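# Support the wooden block above the centre of the well

## Task

Four desks, each with one arm fixed to it, surround a square opening (the well) with nothing beneath it but the floor. The well is centred at scene x = 0, y = 0, and its edges are parallel to the x and y axes. No single wooden stick spans the opening. Get the wooden block to sit at rest with its centre directly over the well's middle point. The block and sticks are allowed to extend over the opening, and any number of the arms may help.

## Robot and tools

Robots: arm1, arm2, arm3 and arm4 are identical i2rt Big YAM arms, each with six joints, a two-finger gripper and a wrist camera. Each is bolted to a desk around the well; desk tops are at z=0.720. Foot (base_link) poses in the scene frame, in metres, each foot facing along its own +x: arm1 x=+0.220 y=+0.559 z=+0.745 quat_wxyz=(+0.704, +0.004, -0.006, -0.710); arm2 x=-0.516 y=+0.508 z=+0.810 quat_wxyz=(+0.689, +0.003, +0.004, -0.725); arm3 x=-0.222 y=-0.552 z=+0.727 quat_wxyz=(+0.690, +0.001, -0.001, +0.724); arm4 x=+0.523 y=-0.499 z=+0.742 quat_wxyz=(+0.713, +0.000, +0.004, +0.701). Reach is about 1.0 m from the joint-1 axis.

Frame: a single shared scene frame, origin on the floor, +z up. The well centre is x=0, y=0. The hand point lies between the finger pads, roughly 1 cm short of the tips; fingers point along the hand's +z and open along its y. hand_target is where the hand would be at the joint targets currently held; a loaded hand may stop short. Printed hand positions get less accurate at long reach.

Tool move: each of the keys arm1..arm4 is a separate object for that arm only; an arm not named receives nothing new but may still be driving toward an older target. Each arm object may contain: "joints", an object of absolute joint targets by name (joint1_rad..joint6_rad in radians, gripper_m in metres); "target", a list of seven numbers [x, y, z, qw, qx, qy, qz] giving an absolute hand pose in the scene frame (metres, unit quaternion), reached along a straight line starting at the current hand_target; and "speed", the path's peak speed in m/s, 0.002 to 0.5, default 0.25, only allowed with target (rotation capped at twice that value in rad/s). When target is used, joints may hold only gripper_m. All motions in one call start together; all hand paths of a call finish together, paced by the slowest. Paths last 0.5 to 10 s and are cut off after 10 s. Each control step limits the commanded pose to 100 mm and 20 degrees from the measured one; expect final errors of a centimetre or more, lag, drift and overspeed when the arm is near straight. Paths ignore obstacles and other arms. "cameras" is a list chosen from arm1_cam_wrist, arm2_cam_wrist, arm3_cam_wrist, arm4_cam_wrist, cam_high, all; omitted or ["all"] gives every camera, [] none. A move with no arm entry just reports state and images. Unknown keys make a call invalid; out-of-range values get it refused, and after a refusal (or a stop during a call) the remaining move, wait and finished_scene calls in that reply are skipped.

Joint ranges (tolerance for done): joint1_rad -2.879..2.879 (±0.045), rotation about the foot, positive counter-clockwise seen from above, 0 along the foot's facing; joint2_rad 0..3.141 (±0.14), shoulder, 0 upper arm pointing back, positive raises then brings it forward; joint3_rad 0..3.019 (±0.09), elbow, 0 fully folded; joint4_rad -1.692..1.57 (±0.055), hand pitch, positive tips fingers up; joint5_rad -1.57..1.57 (±0.03), sideways swing, positive to the arm's right; joint6_rad -2.094..2.094 (±0.035), roll, positive clockwise seen from behind; gripper_m 0..0.093 (±0.003), fingertip gap, roughly 50 to 64 N per pad. Joints move at different rates, so a joint-space move can sweep wide.

Tool wait: seconds from 0 to 10, plus optional cameras; commands nothing and returns full state. Tool zoom_image: camera name and region [x0, y0, x1, y1] in pixels from the top-left, at most 504 by 504, on that camera's latest image. Tool finished_scene: scene, the current scene's number; irreversible, and the block must stay in place without help.

Results: "move" line lists each arm sent a motion as done or its worst status. joint_status/hand_status words: off_target (stopped away, may still push); time_out (joint keeps pushing to a nearby held target; resend its reported position to relax it); not_followed (a self/inter-arm clearance check held the command; "joint command not followed" or "pose unreachable"); limit_stop_at_motor_heat. on_its_own lists uncommanded activity, with "held at" showing targets. Arms in "as last shown" were not commanded and show repeated values. Joint velocities are in rad/s (gripper m/s); "within noise" means stationary. Torques include gravity, have per-unit offsets and noise, and entries 3 and 4 wrap at ±28 N m. The pictures line gives image order; images may trail the state slightly.

Gripper: gripping a rigid part reads up to 0.005 m under its width (some read up to 0.002 m over); empty closed reads 0.000 to 0.003. Commanding about 0.005 m below first-contact reading gives full force. Open well past the reading to release.

Cameras: calibration (K, distortion, T_world_to_cam) is supplied; cam_high is fixed overhead and nearly exact near image centre; wrist camera poses derive from joint readings and are less reliable.

Avoid: arms pressing on each other, including gripping another arm's fingers; hard hits; pushing objects out of the work area; dropping the block or sticks from height or into the well; releasing moving parts; sustained pushing or stretched holding, which heats motors and can fault the arm (MOTOR HOT warns at 85 °C, collapse at 100 °C). Loose objects can occasionally be nudged by outside forces.

Each tool is called after ">>>" as name(argument=value, ...) on one line, values as JSON.

## Session

>>> move()

Scene clock: 0.00 s.
Joint torques (N m): no reading
Heat: arm1: hottest joint3_rad 24 °C; arm2: hottest joint1_rad 25 °C; arm3: hottest joint1_rad 27 °C; arm4: hottest joint3_rad 25 °C.
Joint velocities: within noise
arm1.joint_positions: joint1_rad=-0.286 joint2_rad=+0.588 joint3_rad=+1.321 joint4_rad=-1.348 joint5_rad=+0.082 joint6_rad=-0.479 gripper_m=+0.09396
arm1.joint_status: not commanded
arm1.hand: x=+0.1314 y=+0.3441 z=+1.2536 quat_wxyz=(-0.150, -0.584, -0.669, +0.434) (m; scene frame)
arm1.hand_target: x=+0.1319 y=+0.3462 z=+1.2644 quat_wxyz=(-0.155, -0.581, -0.664, +0.444) (m; scene frame)
arm1.hand_status: not commanded
arm2.joint_positions: joint1_rad=+0.272 joint2_rad=+0.618 joint3_rad=+1.395 joint4_rad=-1.193 joint5_rad=-0.118 joint6_rad=-0.488 gripper_m=+0.09396
arm2.joint_status: not commanded
arm2.hand: x=-0.4406 y=+0.2626 z=+1.3810 quat_wxyz=(-0.368, -0.322, -0.776, +0.399) (m; scene frame)
arm2.hand_target: x=-0.4413 y=+0.2656 z=+1.3903 quat_wxyz=(-0.372, -0.319, -0.771, +0.406) (m; scene frame)
arm2.hand_status: not commanded
arm3.joint_positions: joint1_rad=+0.137 joint2_rad=+0.553 joint3_rad=+1.385 joint4_rad=-1.349 joint5_rad=+0.247 joint6_rad=+0.314 gripper_m=+0.09396
arm3.joint_status: not commanded
arm3.hand: x=-0.2177 y=-0.3452 z=+1.2767 quat_wxyz=(-0.347, +0.519, -0.685, -0.375) (m; scene frame)
arm3.hand_target: x=-0.2172 y=-0.3480 z=+1.2880 quat_wxyz=(-0.352, +0.514, -0.681, -0.386) (m; scene frame)
arm3.hand_status: not commanded
arm4.joint_positions: joint1_rad=+0.175 joint2_rad=+0.589 joint3_rad=+1.407 joint4_rad=-1.365 joint5_rad=-0.170 joint6_rad=+0.012 gripper_m=+0.09396
arm4.joint_status: not commanded
arm4.hand: x=+0.4639 y=-0.2876 z=+1.2896 quat_wxyz=(-0.255, +0.684, -0.538, -0.422) (m; scene frame)
arm4.hand_target: x=+0.4643 y=-0.2902 z=+1.2985 quat_wxyz=(-0.261, +0.681, -0.534, -0.428) (m; scene frame)
arm4.hand_status: not commanded
pictures: arm1_cam_wrist, arm2_cam_wrist, arm3_cam_wrist, arm4_cam_wrist, cam_high

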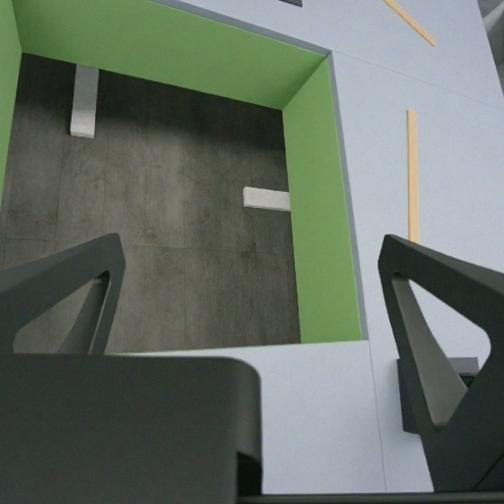

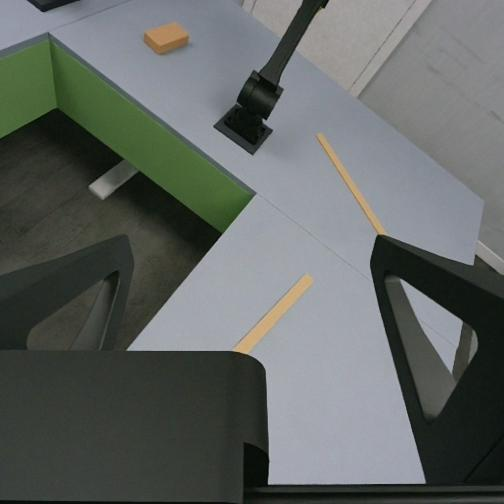

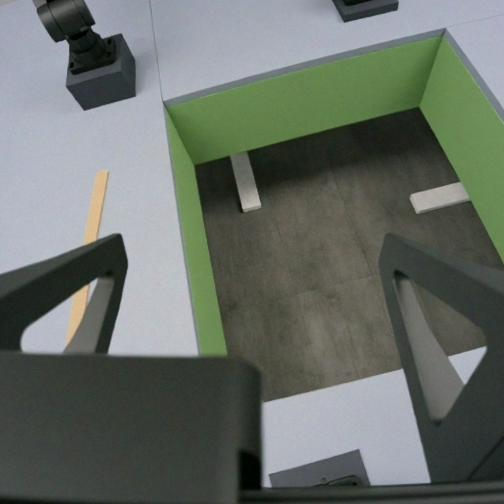

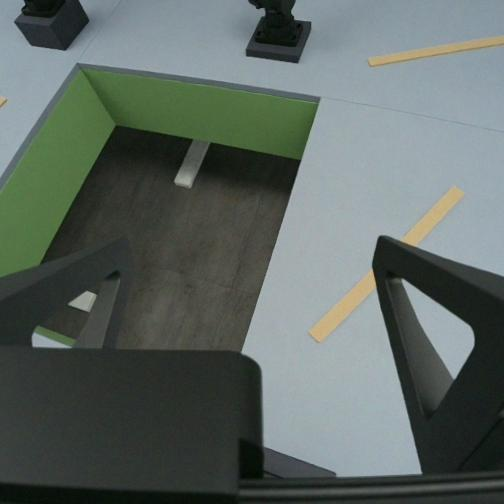

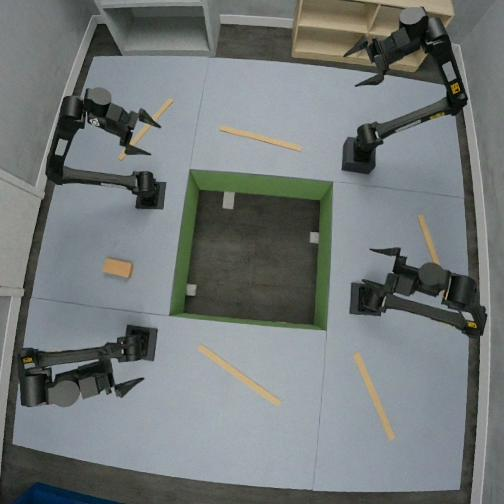

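>>> zoom_image(camera="cam_high", region=[0, 40, 252, 292])

>>> zoom_image(camera="cam_high", region=[252, 40, 504, 292])

>>> zoom_image(camera="cam_high", region=[0, 240, 252, 492])

>>> zoom_image(camera="cam_high", region=[182, 230, 434, 482])

>>> zoom_image(camera="cam_high", region=[162, 160, 342, 340])

Scaled by 2.000 from the camera's 504x504 image, which has a finer 720x720 frame.

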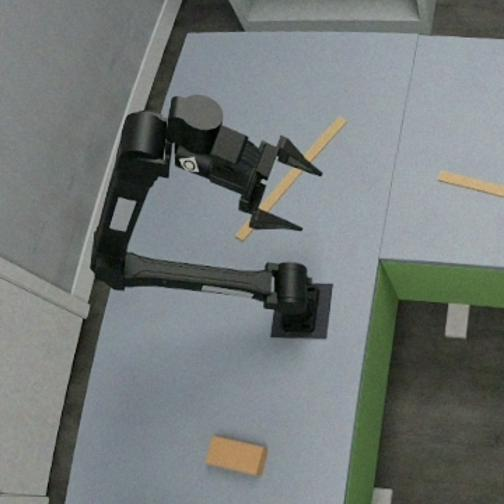

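Scaled by 2.000 from the camera's 504x504 image, which has a finer 720x720 frame.

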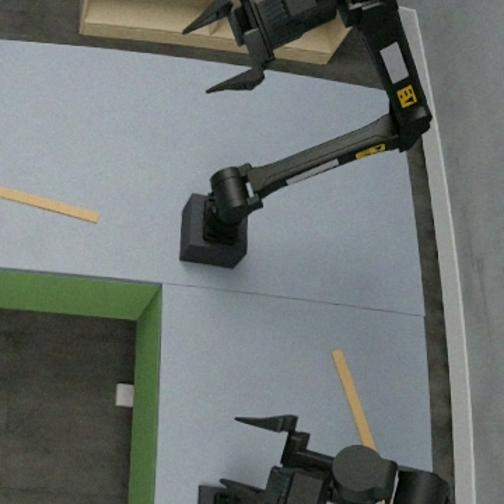

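Scaled by 2.000 from the camera's 504x504 image, which has a finer 720x720 frame.

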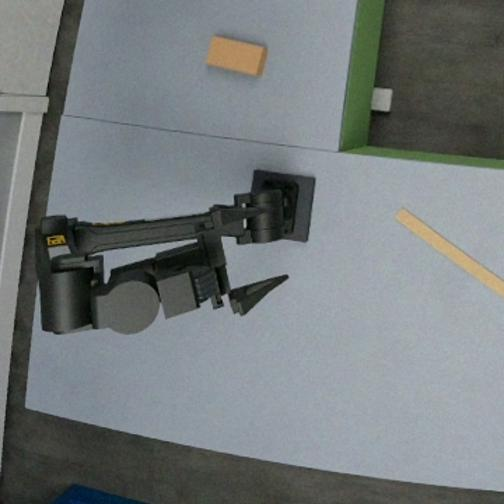

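Scaled by 2.000 from the camera's 504x504 image, which has a finer 720x720 frame.

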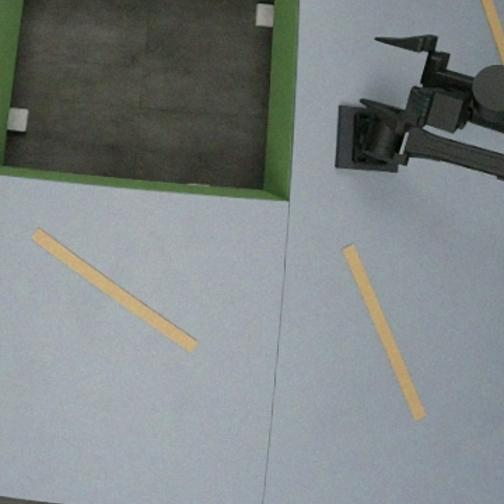

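Scaled by 2.800 from the camera's 504x504 image, which has a finer 720x720 frame.

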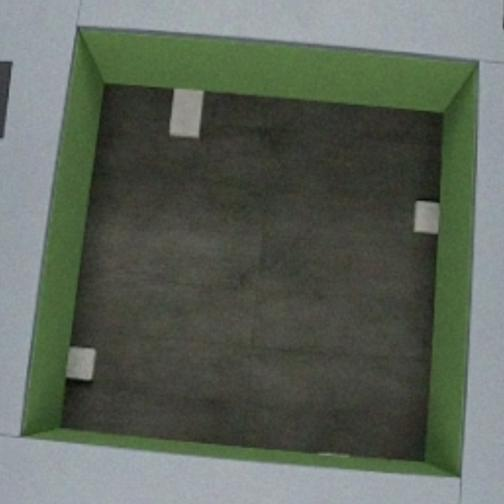

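>>> move(arm1={"joints":{"joint1_rad":1.656}}, arm2={"joints":{"joint1_rad":-0.09}}, arm3={"joints":{"joint1_rad":1.95}}, arm4={"joints":{"joint1_rad":-0.115}})

>>> move(arm1={"target":[0.611,0.588,0.92,0,0.2334,-0.972,0]}, arm2={"target":[-0.579,0.06,0.92,0,0.771,0.637,0]}, arm3={"target":[-0.551,-0.70,0.92,0,0.9645,-0.264,0]}, arm4={"target":[0.577,-0.094,0.92,0,0.495,-0.869,0]})

Scene clock: 9.90 s.
Joint torques (N m): arm1=[0.38 1.2 8.7 2.1 0.01 -0.05] | arm2=[-0.56 0.03 10.69 2.09 -0.05 0.14] | arm3=[0.85 1.49 9.1 1.47 0.13 0.08] | arm4=[-0.67 3.14 7.13 1.65 -0.15 0.05]
Heat: arm1: hottest joint3_rad 25 °C; arm2: hottest joint1_rad 25 °C; arm3: hottest joint1_rad 27 °C; arm4: hottest joint3_rad 26 °C.
move: arm1 done; arm2 done; arm3 done; arm4 done
Joint velocities: within noise
arm1.joint_positions: joint1_rad=+1.647 joint2_rad=+0.588 joint3_rad=+1.321 joint4_rad=-1.348 joint5_rad=+0.082 joint6_rad=-0.479 gripper_m=+0.09398
arm1.joint_status: all done
arm1.hand: x=+0.4434 y=+0.5612 z=+1.2575 quat_wxyz=(-0.448, +0.221, -0.856, +0.132) (m; scene frame)
arm1.hand_target: x=+0.4411 y=+0.5632 z=+1.2683 quat_wxyz=(-0.459, +0.223, -0.850, +0.132) (m; scene frame)
arm1.hand_status: not commanded
arm2.joint_positions: joint1_rad=-0.079 joint2_rad=+0.618 joint3_rad=+1.395 joint4_rad=-1.193 joint5_rad=-0.117 joint6_rad=-0.488 gripper_m=+0.09396
arm2.joint_status: all done
arm2.hand: x=-0.5278 y=+0.2516 z=+1.3810 quat_wxyz=(-0.291, -0.451, -0.708, +0.458) (m; scene frame)
arm2.hand_target: x=-0.5300 y=+0.2548 z=+1.3903 quat_wxyz=(-0.292, -0.451, -0.702, +0.467) (m; scene frame)
arm2.hand_status: not commanded
arm3.joint_positions: joint1_rad=+1.943 joint2_rad=+0.553 joint3_rad=+1.385 joint4_rad=-1.349 joint5_rad=+0.247 joint6_rad=+0.314 gripper_m=+0.09398
arm3.joint_status: all done
arm3.hand: x=-0.4258 y=-0.5966 z=+1.2761 quat_wxyz=(+0.079, +0.860, -0.016, -0.504) (m; scene frame)
arm3.hand_target: x=-0.4229 y=-0.5969 z=+1.2875 quat_wxyz=(+0.085, +0.853, -0.015, -0.514) (m; scene frame)
arm3.hand_status: not commanded
arm4.joint_positions: joint1_rad=-0.108 joint2_rad=+0.589 joint3_rad=+1.407 joint4_rad=-1.365 joint5_rad=-0.170 joint6_rad=+0.012 gripper_m=+0.09396
arm4.joint_status: all done
arm4.hand: x=+0.5245 y=-0.2784 z=+1.2892 quat_wxyz=(-0.311, +0.602, -0.629, -0.381) (m; scene frame)
arm4.hand_target: x=+0.5258 y=-0.2809 z=+1.2981 quat_wxyz=(-0.320, +0.597, -0.627, -0.385) (m; scene frame)
arm4.hand_status: not commanded
pictures: arm1_cam_wrist, arm2_cam_wrist, arm3_cam_wrist, arm4_cam_wrist, cam_high
camera_calibration:
arm1_cam_wrist: T_world_to_cam=[[0.270058, -0.864736, 0.42344, -0.166256], [-0.88415, -0.396851, -0.246552, 0.928048], [0.381245, -0.307801, -0.871729, 1.22792], [0, 0, 0, 1]] pos_world=[0.397294, 0.602485, 1.36963]
arm2_cam_wrist: T_world_to_cam=[[-0.906023, -0.178164, 0.3839, -0.96227], [-0.349383, 0.826787, -0.440858, 0.22163], [-0.238859, -0.533556, -0.811335, 1.2489], [0, 0, 0, 1]] pos_world=[-0.496096, 0.311674, 1.4804]
arm3_cam_wrist: T_world_to_cam=[[-0.0598601, 0.987367, -0.146705, 0.751542], [0.905737, -0.00805218, -0.423763, 0.925485], [-0.419591, -0.158243, -0.893814, 0.989787], [0, 0, 0, 1]] pos_world=[-0.377953, -0.57797, 1.38713]
arm4_cam_wrist: T_world_to_cam=[[0.993919, 0.0262256, -0.106949, -0.374291], [-0.0191876, -0.915122, -0.402719, 0.280609], [-0.108433, 0.402322, -0.909054, 1.46996], [0, 0, 0, 1]] pos_world=[0.536791, -0.324792, 1.40925]

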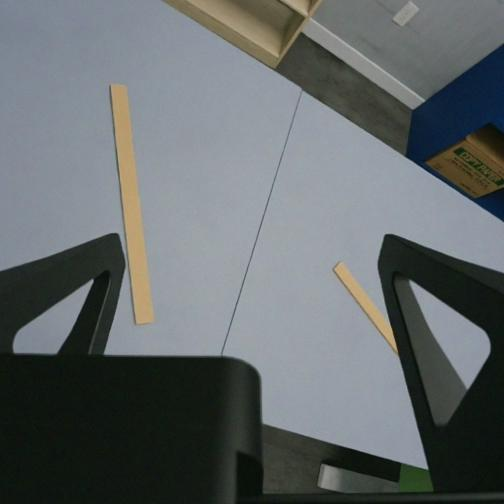

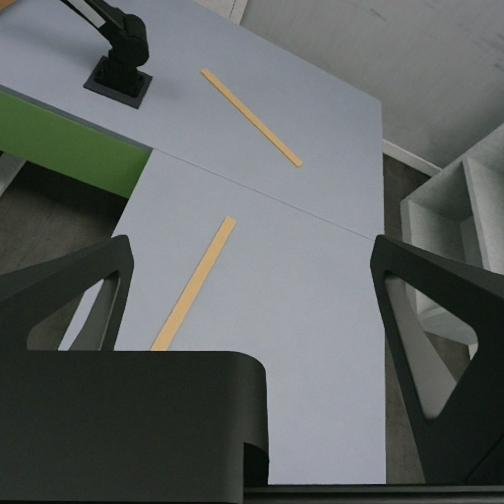

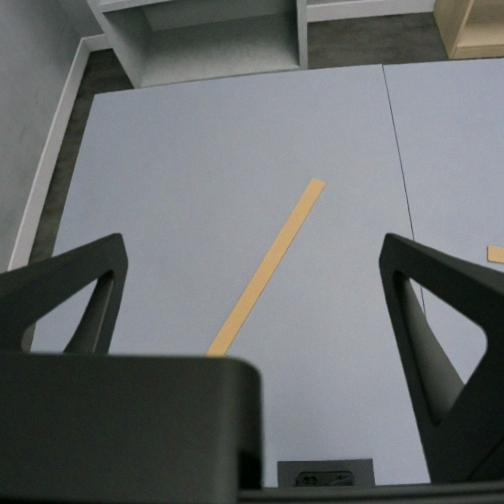

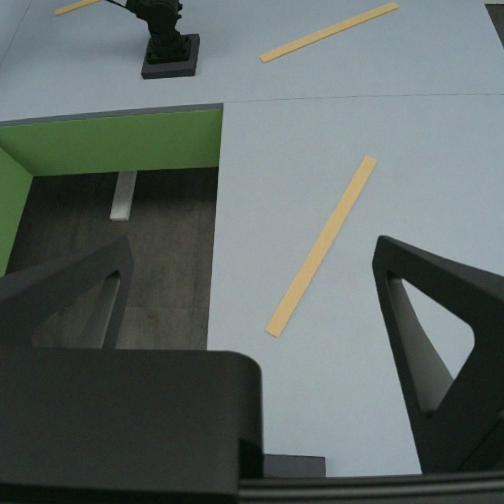

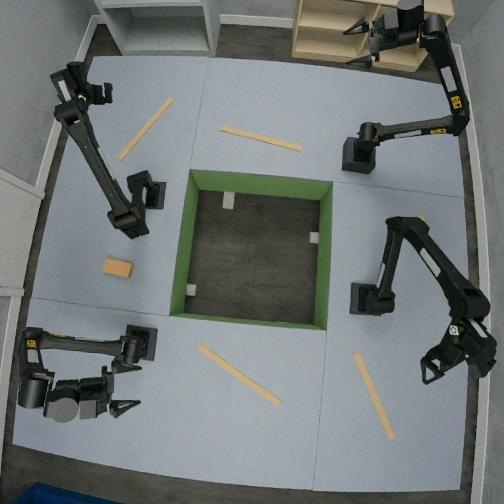

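Scene clock: 13.40 s.
Joint torques (N m): arm1=[-0.56 -10.46 10.61 0.76 -0.1 0.02] | arm2=[-1.2 -13.68 12.72 0.57 -0.11 0.18] | arm3=[-0.32 -7.65 9.2 0.35 0 0.22] | arm4=[-0.62 -8.23 9.35 0.42 -0.14 0.2]
Heat: arm1: hottest joint3_rad 26 °C; arm2: hottest joint1_rad 25 °C; arm3: hottest joint1_rad 27 °C; arm4: hottest joint3_rad 26 °C.
move: arm1 off_target; arm2 off_target; arm3 done; arm4 off_target
Joint velocities: within noise
arm1.joint_positions: joint1_rad=+1.653 joint2_rad=+1.405 joint3_rad=+1.112 joint4_rad=-1.334 joint5_rad=-0.002 joint6_rad=-0.411 gripper_m=+0.09397
arm1.joint_status: not commanded
arm1.hand: x=+0.5945 y=+0.5873 z=+0.9071 quat_wxyz=(+0.021, +0.240, -0.971, -0.003) (m; scene frame)
arm1.hand_target: x=+0.6104 y=+0.5879 z=+0.9201 quat_wxyz=(+0.000, +0.234, -0.972, +0.000) (m; scene frame)
arm1.hand_status: off_target (0.021 m and 2.5 deg from the pose sent, 0.378 m and 55.7 deg at the start)
arm2.joint_positions: joint1_rad=-0.081 joint2_rad=+1.565 joint3_rad=+1.156 joint4_rad=-1.167 joint5_rad=+0.000 joint6_rad=+0.038 gripper_m=+0.09396
arm2.joint_status: not commanded
arm2.hand: x=-0.5733 y=+0.0745 z=+0.9157 quat_wxyz=(+0.006, -0.764, -0.645, -0.005) (m; scene frame)
arm2.hand_target: x=-0.5791 y=+0.0605 z=+0.9200 quat_wxyz=(+0.000, -0.771, -0.637, +0.000) (m; scene frame)
arm2.hand_status: off_target (0.016 m and 1.5 deg from the pose sent, 0.502 m and 73.9 deg at the start)
arm3.joint_positions: joint1_rad=+1.954 joint2_rad=+1.292 joint3_rad=+1.096 joint4_rad=-1.391 joint5_rad=+0.000 joint6_rad=+0.944 gripper_m=+0.09398
arm3.joint_status: not commanded
arm3.hand: x=-0.5438 y=-0.6994 z=+0.9172 quat_wxyz=(-0.006, +0.967, -0.254, +0.006) (m; scene frame)
arm3.hand_target: x=-0.5509 y=-0.6999 z=+0.9200 quat_wxyz=(+0.000, +0.965, -0.264, +0.000) (m; scene frame)
arm3.hand_status: done (0.008 m and 1.6 deg from the pose sent, 0.391 m and 67.0 deg at the start)
arm4.joint_positions: joint1_rad=-0.102 joint2_rad=+1.417 joint3_rad=+1.156 joint4_rad=-1.344 joint5_rad=+0.008 joint6_rad=+0.396 gripper_m=+0.09396
arm4.joint_status: not commanded
arm4.hand: x=+0.5727 y=-0.1095 z=+0.9084 quat_wxyz=(+0.011, +0.504, -0.864, +0.017) (m; scene frame)
arm4.hand_target: x=+0.5770 y=-0.0946 z=+0.9202 quat_wxyz=(+0.000, +0.495, -0.869, +0.000) (m; scene frame)
arm4.hand_status: off_target (0.020 m and 2.6 deg from the pose sent, 0.416 m and 64.7 deg at the start)
pictures: arm1_cam_wrist, arm2_cam_wrist, arm3_cam_wrist, arm4_cam_wrist, cam_high
camera_calibration:
arm1_cam_wrist: T_world_to_cam=[[0.470551, -0.882025, -0.0247888, 0.261437], [-0.690953, -0.385797, 0.611347, 0.0860626], [-0.548786, -0.270542, -0.790975, 1.33064], [0, 0, 0, 1]] pos_world=[0.666684, 0.62379, 1.00637]
arm2_cam_wrist: T_world_to_cam=[[-0.985715, 0.168397, -0.00300267, -0.573663], [0.134902, 0.800072, 0.584539, -0.512342], [0.100837, 0.575784, -0.81136, 0.878138], [0, 0, 0, 1]] pos_world=[-0.584901, 0.000895647, 1.01025]
arm3_cam_wrist: T_world_to_cam=[[0.483537, 0.875254, 0.0110681, 0.865691], [0.703273, -0.395992, 0.590421, -0.432196], [0.521151, -0.277707, -0.80702, 0.951659], [0, 0, 0, 1]] pos_world=[-0.6106, -0.664564, 1.0136]
arm4_cam_wrist: T_world_to_cam=[[0.871908, -0.489632, 0.00612711, -0.556686], [-0.394514, -0.695006, 0.601103, -0.390088], [-0.290061, -0.526523, -0.799148, 0.963663], [0, 0, 0, 1]] pos_world=[0.611004, -0.0362932, 1.008]

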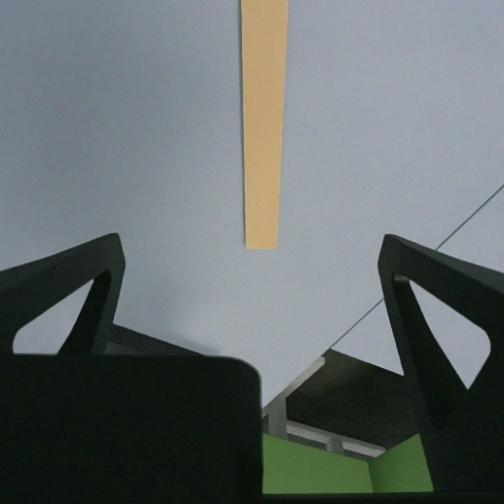

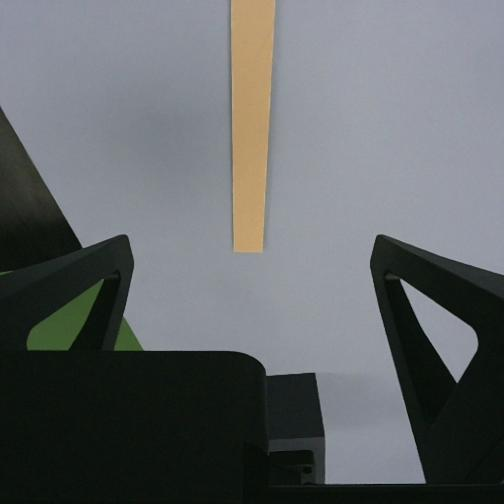

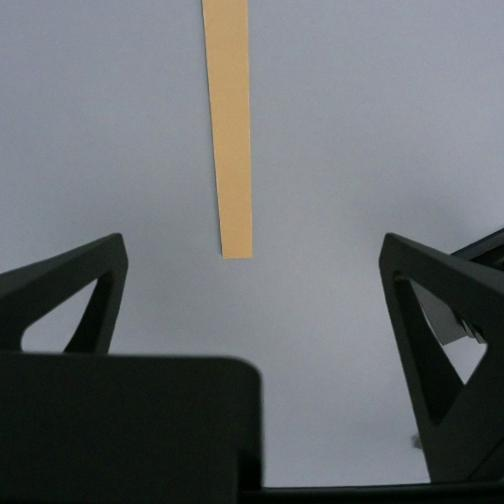

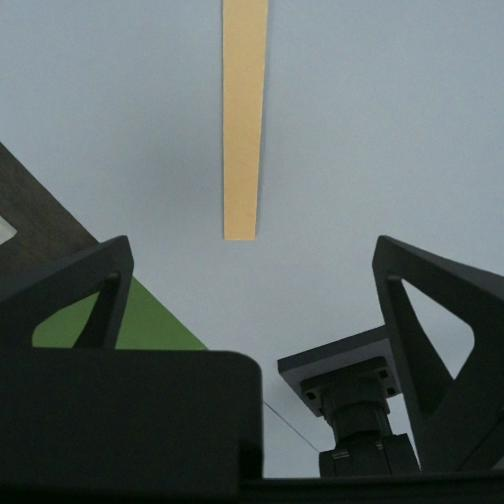

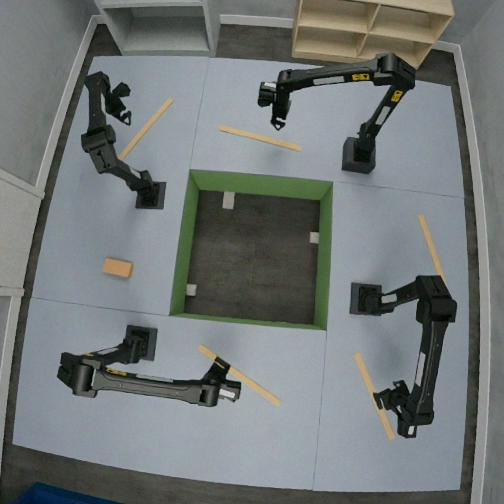

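>>> move(arm1={"target":[0.6227,0.5915,0.773,0,0.2427,-0.9701,0],"speed":0.15}, arm2={"target":[-0.5805,0.0444,0.764,0,0.771,0.637,0],"speed":0.15}, arm3={"target":[-0.5634,-0.7107,0.763,0,0.9697,-0.2445,0],"speed":0.15}, arm4={"target":[0.5858,-0.0638,0.772,0,0.4871,-0.8733,0],"speed":0.15})

Scene clock: 17.10 s.
Joint torques (N m): arm1=[0.03 -11.34 6.37 1.02 -0.09 -0.1] | arm2=[-0.79 -15.15 7.36 1.06 -0.09 0.17] | arm3=[0.67 -8.53 6.93 0.4 0.01 -0.01] | arm4=[-0.67 -9.35 5.79 0.64 -0.14 0.19]
Heat: arm1: hottest joint3_rad 26 °C; arm2: hottest joint1_rad 25 °C; arm3: hottest joint1_rad 27 °C; arm4: hottest joint3_rad 26 °C.
move: arm1 done; arm2 off_target; arm3 done; arm4 done
Joint velocities: within noise
arm1.joint_positions: joint1_rad=+1.653 joint2_rad=+1.603 joint3_rad=+0.958 joint4_rad=-0.932 joint5_rad=-0.002 joint6_rad=-0.411 gripper_m=+0.09397
arm1.joint_status: not commanded
arm1.hand: x=+0.6239 y=+0.5890 z=+0.7796 quat_wxyz=(-0.004, +0.240, -0.971, +0.001) (m; scene frame)
arm1.hand_target: x=+0.6226 y=+0.5914 z=+0.7731 quat_wxyz=(+0.000, +0.243, -0.970, +0.000) (m; scene frame)
arm1.hand_status: done (0.007 m and 0.6 deg from the pose sent, 0.137 m and 2.4 deg at the start)
arm2.joint_positions: joint1_rad=-0.081 joint2_rad=+1.829 joint3_rad=+1.078 joint4_rad=-0.795 joint5_rad=-0.001 joint6_rad=+0.041 gripper_m=+0.09396
arm2.joint_status: not commanded
arm2.hand: x=-0.5777 y=+0.0433 z=+0.7764 quat_wxyz=(-0.004, -0.765, -0.644, +0.006) (m; scene frame)
arm2.hand_target: x=-0.5804 y=+0.0447 z=+0.7643 quat_wxyz=(+0.000, -0.771, -0.637, +0.000) (m; scene frame)
arm2.hand_status: off_target (0.013 m and 1.3 deg from the pose sent, 0.155 m and 1.5 deg at the start)
arm3.joint_positions: joint1_rad=+1.954 joint2_rad=+1.506 joint3_rad=+0.875 joint4_rad=-0.943 joint5_rad=+0.000 joint6_rad=+0.942 gripper_m=+0.09398
arm3.joint_status: not commanded
arm3.hand: x=-0.5614 y=-0.7072 z=+0.7657 quat_wxyz=(-0.002, +0.967, -0.253, +0.001) (m; scene frame)
arm3.hand_target: x=-0.5633 y=-0.7106 z=+0.7630 quat_wxyz=(+0.000, +0.970, -0.245, +0.000) (m; scene frame)
arm3.hand_status: done (0.005 m and 1.0 deg from the pose sent, 0.156 m and 1.5 deg at the start)
arm4.joint_positions: joint1_rad=-0.115 joint2_rad=+1.652 joint3_rad=+1.050 joint4_rad=-0.964 joint5_rad=+0.008 joint6_rad=+0.402 gripper_m=+0.09396
arm4.joint_status: not commanded
arm4.hand: x=+0.5825 y=-0.0664 z=+0.7772 quat_wxyz=(-0.001, +0.496, -0.868, +0.001) (m; scene frame)
arm4.hand_target: x=+0.5859 y=-0.0639 z=+0.7721 quat_wxyz=(+0.000, +0.487, -0.873, +0.000) (m; scene frame)
arm4.hand_status: done (0.007 m and 1.2 deg from the pose sent, 0.144 m and 3.2 deg at the start)
pictures: arm1_cam_wrist, arm2_cam_wrist, arm3_cam_wrist, arm4_cam_wrist, cam_high
camera_calibration:
arm1_cam_wrist: T_world_to_cam=[[0.471093, -0.882071, -0.00462275, 0.229902], [-0.720982, -0.388068, 0.574098, 0.234092], [-0.508189, -0.267121, -0.818774, 1.2408], [0, 0, 0, 1]] pos_world=[0.691033, 0.625078, 0.882606]
arm2_cam_wrist: T_world_to_cam=[[-0.98522, 0.171233, -0.00460024, -0.571785], [0.139384, 0.817004, 0.559533, -0.384028], [0.0995688, 0.550622, -0.828795, 0.79743], [0, 0, 0, 1]] pos_world=[-0.589206, -0.0274222, 0.873152]
arm3_cam_wrist: T_world_to_cam=[[0.481965, 0.876191, -0.0000209967, 0.890911], [0.71135, -0.391277, 0.583853, -0.320543], [0.511558, -0.281411, -0.81186, 0.832073], [0, 0, 0, 1]] pos_world=[-0.627023, -0.671874, 0.862695]
arm4_cam_wrist: T_world_to_cam=[[0.862898, -0.505306, -0.00855824, -0.527723], [-0.41016, -0.710112, 0.572285, -0.246783], [-0.295256, -0.490313, -0.82001, 0.905961], [0, 0, 0, 1]] pos_world=[0.621641, 0.00229968, 0.879611]

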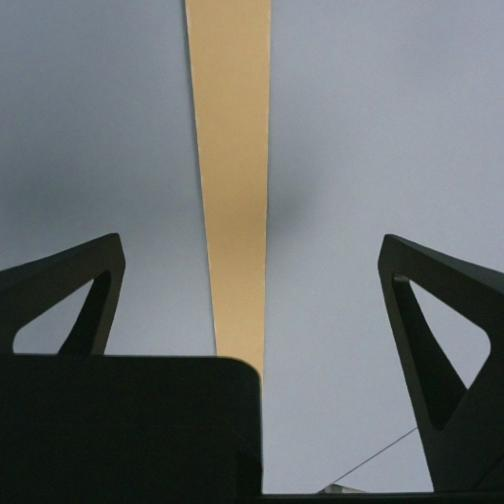

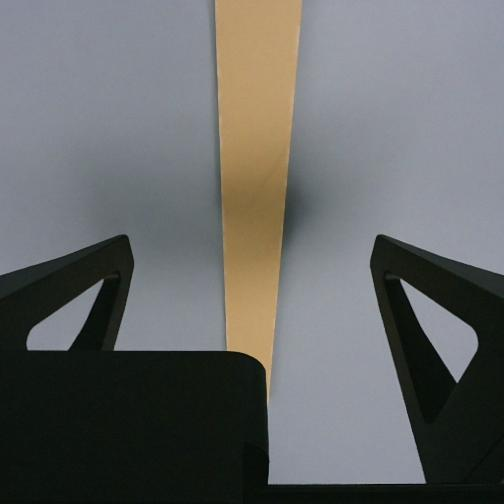

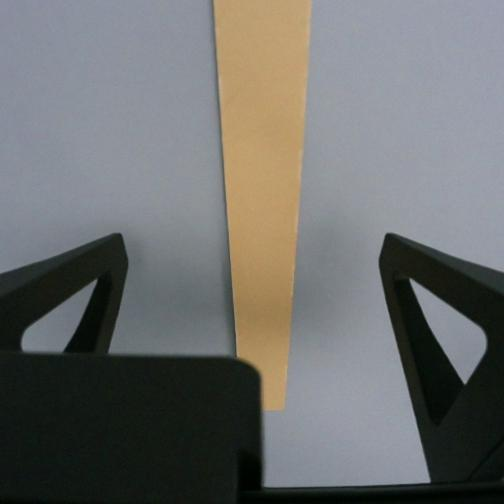

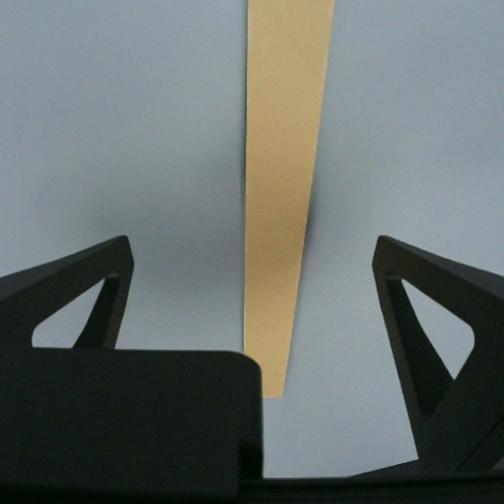

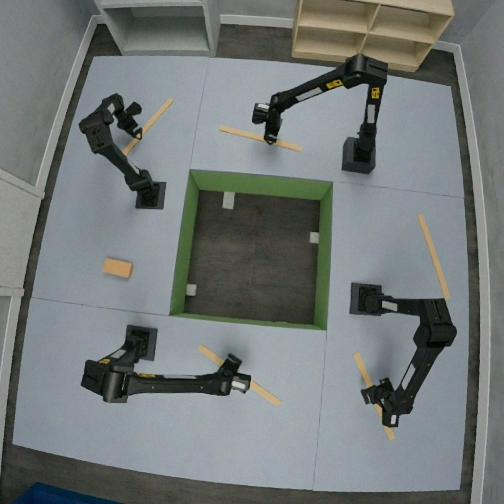

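>>> move(arm1={"target":[0.602,0.598,0.725,0,0.2427,-0.9701,0],"speed":0.1}, arm2={"target":[-0.5775,0.0597,0.721,0,0.771,0.637,0],"speed":0.1}, arm3={"target":[-0.558,-0.709,0.729,0,0.9697,-0.2445,0],"speed":0.1}, arm4={"target":[0.593,-0.081,0.726,0,0.4871,-0.8733,0],"speed":0.1}, cameras=["arm1_cam_wrist","arm2_cam_wrist","arm3_cam_wrist","arm4_cam_wrist"])

Scene clock: 19.03 s.
Joint torques (N m): arm1=[0.26 -10.81 5.5 1.01 -0.08 0.04] | arm2=[-0.67 -15.03 6.2 1.25 -0.09 0.11] | arm3=[0.85 -7.77 5.67 0.49 0.1 0.01] | arm4=[-0.56 -8.64 4.56 0.72 0.04 -0.06]
Heat: arm1: hottest joint3_rad 26 °C; arm2: hottest joint3_rad 26 °C; arm3: hottest joint1_rad 27 °C; arm4: hottest joint3_rad 27 °C.
move: arm1 done; arm2 off_target; arm3 off_target; arm4 off_target
Joint velocities: within noise
arm1.joint_positions: joint1_rad=+1.672 joint2_rad=+1.648 joint3_rad=+0.858 joint4_rad=-0.780 joint5_rad=-0.003 joint6_rad=-0.401 gripper_m=+0.09397
arm1.joint_status: not commanded
arm1.hand: x=+0.6060 y=+0.5950 z=+0.7334 quat_wxyz=(-0.007, +0.244, -0.970, +0.002) (m; scene frame)
arm1.hand_target: x=+0.6020 y=+0.5979 z=+0.7252 quat_wxyz=(+0.000, +0.243, -0.970, +0.000) (m; scene frame)
arm1.hand_status: done (0.010 m and 0.9 deg from the pose sent, 0.060 m and 0.6 deg at the start)
arm2.joint_positions: joint1_rad=-0.081 joint2_rad=+1.884 joint3_rad=+1.017 joint4_rad=-0.675 joint5_rad=+0.000 joint6_rad=+0.046 gripper_m=+0.09396
arm2.joint_status: not commanded
arm2.hand: x=-0.5764 y=+0.0557 z=+0.7366 quat_wxyz=(-0.005, -0.767, -0.642, +0.008) (m; scene frame)
arm2.hand_target: x=-0.5774 y=+0.0602 z=+0.7216 quat_wxyz=(+0.000, -0.771, -0.637, +0.000) (m; scene frame)
arm2.hand_status: off_target (0.016 m and 1.3 deg from the pose sent, 0.058 m and 1.3 deg at the start)
arm3.joint_positions: joint1_rad=+1.954 joint2_rad=+1.545 joint3_rad=+0.833 joint4_rad=-0.840 joint5_rad=-0.002 joint6_rad=+0.942 gripper_m=+0.09398
arm3.joint_status: not commanded
arm3.hand: x=-0.5622 y=-0.7080 z=+0.7397 quat_wxyz=(+0.006, +0.967, -0.253, -0.007) (m; scene frame)
arm3.hand_target: x=-0.5577 y=-0.7087 z=+0.7293 quat_wxyz=(+0.000, +0.970, -0.245, +0.000) (m; scene frame)
arm3.hand_status: off_target (0.012 m and 1.5 deg from the pose sent, 0.037 m and 1.0 deg at the start)
arm4.joint_positions: joint1_rad=-0.139 joint2_rad=+1.688 joint3_rad=+0.970 joint4_rad=-0.828 joint5_rad=+0.003 joint6_rad=+0.401 gripper_m=+0.09396
arm4.joint_status: not commanded
arm4.hand: x=+0.5905 y=-0.0770 z=+0.7384 quat_wxyz=(-0.005, +0.486, -0.874, -0.008) (m; scene frame)
arm4.hand_target: x=+0.5928 y=-0.0812 z=+0.7264 quat_wxyz=(+0.000, +0.487, -0.873, +0.000) (m; scene frame)
arm4.hand_status: off_target (0.013 m and 1.0 deg from the pose sent, 0.054 m and 1.2 deg at the start)
pictures: arm1_cam_wrist, arm2_cam_wrist, arm3_cam_wrist, arm4_cam_wrist
camera_calibration:
arm1_cam_wrist: T_world_to_cam=[[0.479204, -0.8777, -0.00226795, 0.234246], [-0.721033, -0.395138, 0.569191, 0.257911], [-0.500475, -0.271123, -0.822202, 1.19567], [0, 0, 0, 1]] pos_world=[0.672112, 0.631681, 0.83681]
arm2_cam_wrist: T_world_to_cam=[[-0.984366, 0.176087, -0.00412832, -0.572899], [0.144096, 0.818564, 0.556048, -0.366897], [0.101292, 0.54676, -0.83114, 0.760392], [0, 0, 0, 1]] pos_world=[-0.588096, -0.0145423, 0.833639]
arm3_cam_wrist: T_world_to_cam=[[0.481699, 0.876119, -0.019504, 0.906263], [0.72267, -0.384545, 0.574345, -0.286958], [0.495695, -0.290757, -0.818381, 0.80048], [0, 0, 0, 1]] pos_world=[-0.625964, -0.671598, 0.837586]
arm4_cam_wrist: T_world_to_cam=[[0.850889, -0.52496, -0.0201108, -0.526203], [-0.425797, -0.71157, 0.558897, -0.209961], [-0.307709, -0.466996, -0.828993, 0.887098], [0, 0, 0, 1]] pos_world=[0.631307, -0.0113658, 0.842163]

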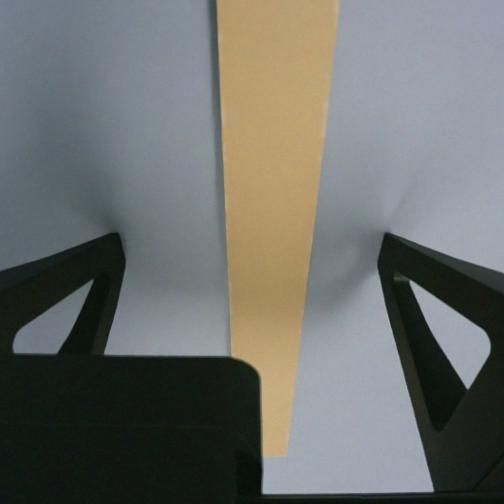

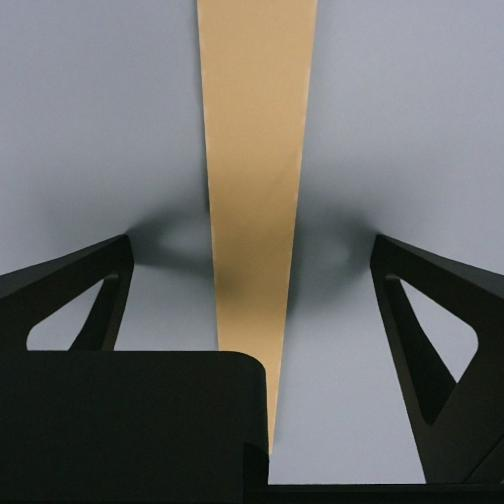

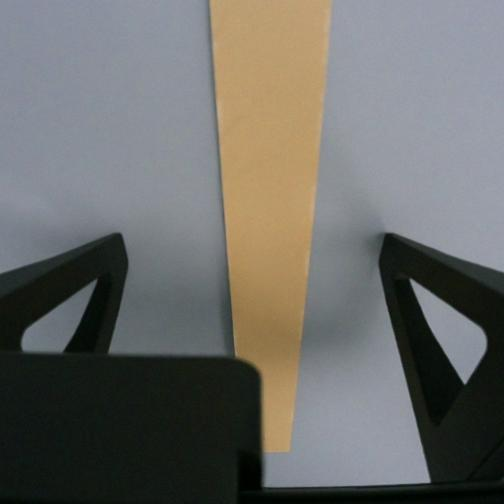

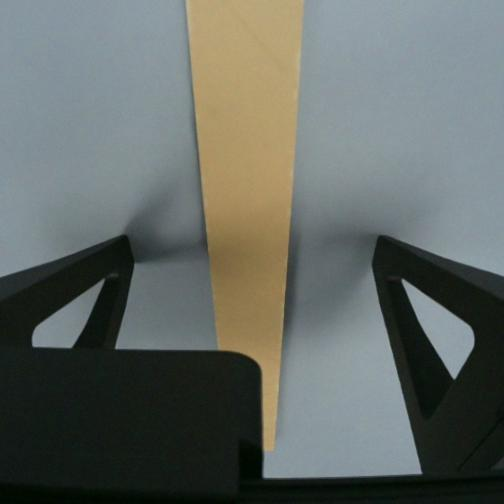

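>>> move(arm1={"target":[0.602,0.598,0.715,0,0.2427,-0.9701,0],"speed":0.05}, arm2={"target":[-0.5775,0.0597,0.708,0,0.771,0.637,0],"speed":0.05}, arm3={"target":[-0.558,-0.709,0.716,0,0.9697,-0.2445,0],"speed":0.05}, arm4={"target":[0.593,-0.081,0.714,0,0.4871,-0.8733,0],"speed":0.05}, cameras=[])

>>> move(arm1={"joints":{"gripper_m":0.022}}, arm2={"joints":{"gripper_m":0.022}}, arm3={"joints":{"gripper_m":0.022}}, arm4={"joints":{"gripper_m":0.022}}, cameras=["arm1_cam_wrist","arm2_cam_wrist","arm3_cam_wrist","arm4_cam_wrist"])

Scene clock: 20.33 s.
Joint torques (N m): arm1=[0.21 -9.41 4.96 1.35 -0.06 0.02] | arm2=[-0.44 -12.51 5.86 1.57 -0.12 0.16] | arm3=[0.91 -6.3 4.97 0.66 0.17 0.01] | arm4=[-0.62 -7 4.15 1.01 0.13 0.01]
Heat: arm1: hottest joint3_rad 26 °C; arm2: hottest joint3_rad 26 °C; arm3: hottest joint1_rad 27 °C; arm4: hottest joint3_rad 27 °C.
move: arm1 off_target; arm2 off_target; arm3 off_target; arm4 off_target
Joint velocities: within noise
arm1.joint_positions: joint1_rad=+1.672 joint2_rad=+1.650 joint3_rad=+0.858 joint4_rad=-0.760 joint5_rad=-0.003 joint6_rad=-0.400 gripper_m=+0.09397
arm1.joint_status: not commanded
arm1.hand: x=+0.6105 y=+0.5956 z=+0.7327 quat_wxyz=(-0.016, +0.244, -0.970, +0.003) (m; scene frame)
arm1.hand_target: x=+0.6015 y=+0.5978 z=+0.7159 quat_wxyz=(+0.000, +0.243, -0.970, +0.000) (m; scene frame)
arm1.hand_status: off_target (0.020 m and 1.8 deg from the pose sent, 0.019 m and 0.9 deg at the start)
arm2.joint_positions: joint1_rad=-0.081 joint2_rad=+1.885 joint3_rad=+1.017 joint4_rad=-0.649 joint5_rad=+0.001 joint6_rad=+0.049 gripper_m=+0.09396
arm2.joint_status: not commanded
arm2.hand: x=-0.5772 y=+0.0495 z=+0.7366 quat_wxyz=(-0.014, -0.768, -0.641, +0.017) (m; scene frame)
arm2.hand_target: x=-0.5773 y=+0.0611 z=+0.7098 quat_wxyz=(+0.000, -0.771, -0.637, +0.000) (m; scene frame)
arm2.hand_status: off_target (0.030 m and 2.6 deg from the pose sent, 0.029 m and 1.3 deg at the start)
arm3.joint_positions: joint1_rad=+1.954 joint2_rad=+1.547 joint3_rad=+0.829 joint4_rad=-0.806 joint5_rad=-0.004 joint6_rad=+0.941 gripper_m=+0.09398
arm3.joint_status: not commanded
arm3.hand: x=-0.5676 y=-0.7109 z=+0.7379 quat_wxyz=(+0.015, +0.967, -0.252, -0.017) (m; scene frame)
arm3.hand_target: x=-0.5571 y=-0.7083 z=+0.7173 quat_wxyz=(+0.000, +0.970, -0.245, +0.000) (m; scene frame)
arm3.hand_status: off_target (0.024 m and 2.8 deg from the pose sent, 0.024 m and 1.5 deg at the start)
arm4.joint_positions: joint1_rad=-0.139 joint2_rad=+1.689 joint3_rad=+0.965 joint4_rad=-0.802 joint5_rad=+0.001 joint6_rad=+0.397 gripper_m=+0.09396
arm4.joint_status: not commanded
arm4.hand: x=+0.5907 y=-0.0730 z=+0.7371 quat_wxyz=(-0.010, +0.487, -0.873, -0.016) (m; scene frame)
arm4.hand_target: x=+0.5926 y=-0.0820 z=+0.7151 quat_wxyz=(+0.000, +0.487, -0.873, +0.000) (m; scene frame)
arm4.hand_status: off_target (0.025 m and 2.2 deg from the pose sent, 0.025 m and 1.0 deg at the start)
pictures: none
No camera images: "cameras" was empty.

Scene clock: 21.10 s.
Joint torques (N m): arm1=[0.21 -9.47 4.96 1.1 0.03 0.01] | arm2=[-0.67 -13.39 5.9 1.16 -0.27 0.11] | arm3=[0.85 -6.3 4.97 0.59 0.12 0.01] | arm4=[-0.62 -7.3 4.19 0.7 0.14 -0.01]
Heat: arm1: hottest joint3_rad 26 °C; arm2: hottest joint3_rad 26 °C; arm3: hottest joint1_rad 27 °C; arm4: hottest joint3_rad 27 °C.
move: arm1 off_target; arm2 off_target; arm3 off_target; arm4 off_target
Joint velocities: within noise
arm1.joint_positions: joint1_rad=+1.673 joint2_rad=+1.650 joint3_rad=+0.858 joint4_rad=-0.753 joint5_rad=-0.006 joint6_rad=-0.399 gripper_m=+0.02674
arm1.joint_status: gripper_m off_target (ended at +0.02676, target +0.02200)
arm1.hand: x=+0.6121 y=+0.5963 z=+0.7327 quat_wxyz=(-0.019, +0.244, -0.970, +0.002) (m; scene frame)
arm1.hand_target: x=+0.6015 y=+0.5978 z=+0.7160 quat_wxyz=(+0.000, +0.243, -0.970, +0.000) (m; scene frame)
arm1.hand_status: not commanded
arm2.joint_positions: joint1_rad=-0.082 joint2_rad=+1.885 joint3_rad=+1.017 joint4_rad=-0.640 joint5_rad=+0.003 joint6_rad=+0.049 gripper_m=+0.02827
arm2.joint_status: gripper_m off_target (ended at +0.02830, target +0.02200)
arm2.hand: x=-0.5785 y=+0.0475 z=+0.7364 quat_wxyz=(-0.016, -0.768, -0.640, +0.021) (m; scene frame)
arm2.hand_target: x=-0.5772 y=+0.0611 z=+0.7097 quat_wxyz=(+0.000, -0.771, -0.637, +0.000) (m; scene frame)
arm2.hand_status: not commanded
arm3.joint_positions: joint1_rad=+1.954 joint2_rad=+1.547 joint3_rad=+0.829 joint4_rad=-0.804 joint5_rad=-0.003 joint6_rad=+0.941 gripper_m=+0.02679
arm3.joint_status: gripper_m off_target (ended at +0.02682, target +0.02200)
arm3.hand: x=-0.5680 y=-0.7108 z=+0.7378 quat_wxyz=(+0.015, +0.967, -0.252, -0.018) (m; scene frame)
arm3.hand_target: x=-0.5571 y=-0.7083 z=+0.7173 quat_wxyz=(+0.000, +0.970, -0.245, +0.000) (m; scene frame)
arm3.hand_status: not commanded
arm4.joint_positions: joint1_rad=-0.139 joint2_rad=+1.689 joint3_rad=+0.965 joint4_rad=-0.795 joint5_rad=+0.000 joint6_rad=+0.397 gripper_m=+0.02733
arm4.joint_status: gripper_m off_target (ended at +0.02736, target +0.02200)
arm4.hand: x=+0.5909 y=-0.0713 z=+0.7369 quat_wxyz=(-0.012, +0.487, -0.873, -0.019) (m; scene frame)
arm4.hand_target: x=+0.5926 y=-0.0821 z=+0.7152 quat_wxyz=(+0.000, +0.487, -0.873, +0.000) (m; scene frame)
arm4.hand_status: not commanded
pictures: arm1_cam_wrist, arm2_cam_wrist, arm3_cam_wrist, arm4_cam_wrist
camera_calibration:
arm1_cam_wrist: T_world_to_cam=[[0.477979, -0.878361, 0.00431972, 0.228699], [-0.734784, -0.397144, 0.549881, 0.286938], [-0.481279, -0.266006, -0.835232, 1.19332], [0, 0, 0, 1]] pos_world=[0.675841, 0.632264, 0.837925]
arm2_cam_wrist: T_world_to_cam=[[-0.983642, 0.180111, -0.00278335, -0.57433], [0.151546, 0.835792, 0.527717, -0.335372], [0.0973742, 0.518663, -0.849416, 0.777422], [0, 0, 0, 1]] pos_world=[-0.589812, -0.0194749, 0.835737]
arm3_cam_wrist: T_world_to_cam=[[0.479814, 0.876321, -0.042889, 0.927759], [0.737742, -0.376514, 0.560334, -0.258205], [0.474884, -0.300497, -0.827156, 0.788726], [0, 0, 0, 1]] pos_world=[-0.629217, -0.673223, 0.836871]
arm4_cam_wrist: T_world_to_cam=[[0.852898, -0.52103, -0.0330441, -0.514936], [-0.424048, -0.728284, 0.538317, -0.191871], [-0.304545, -0.445117, -0.842094, 0.897956], [0, 0, 0, 1]] pos_world=[0.631293, -0.00833795, 0.842435]

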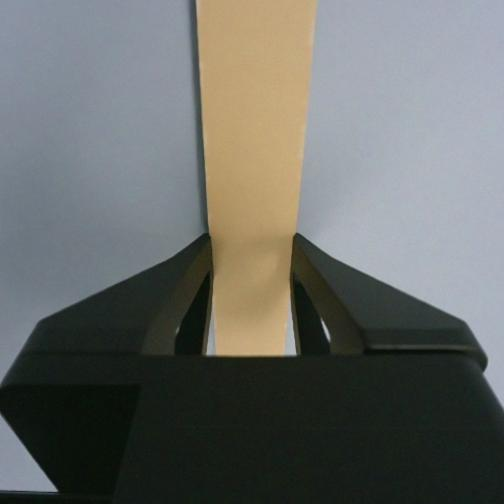

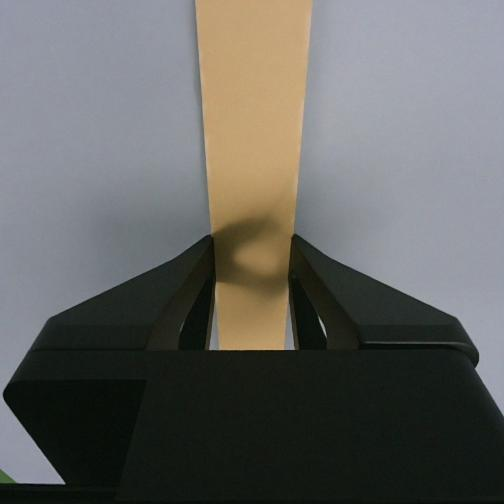

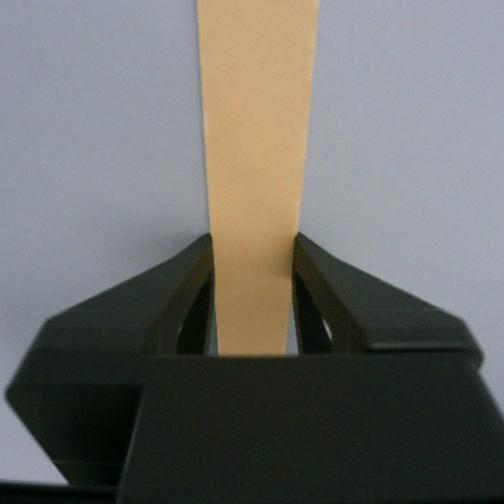

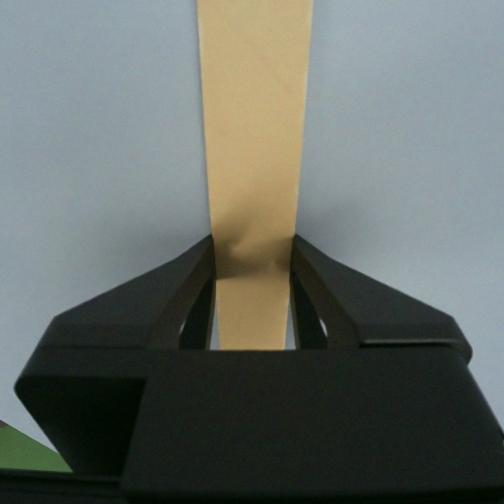

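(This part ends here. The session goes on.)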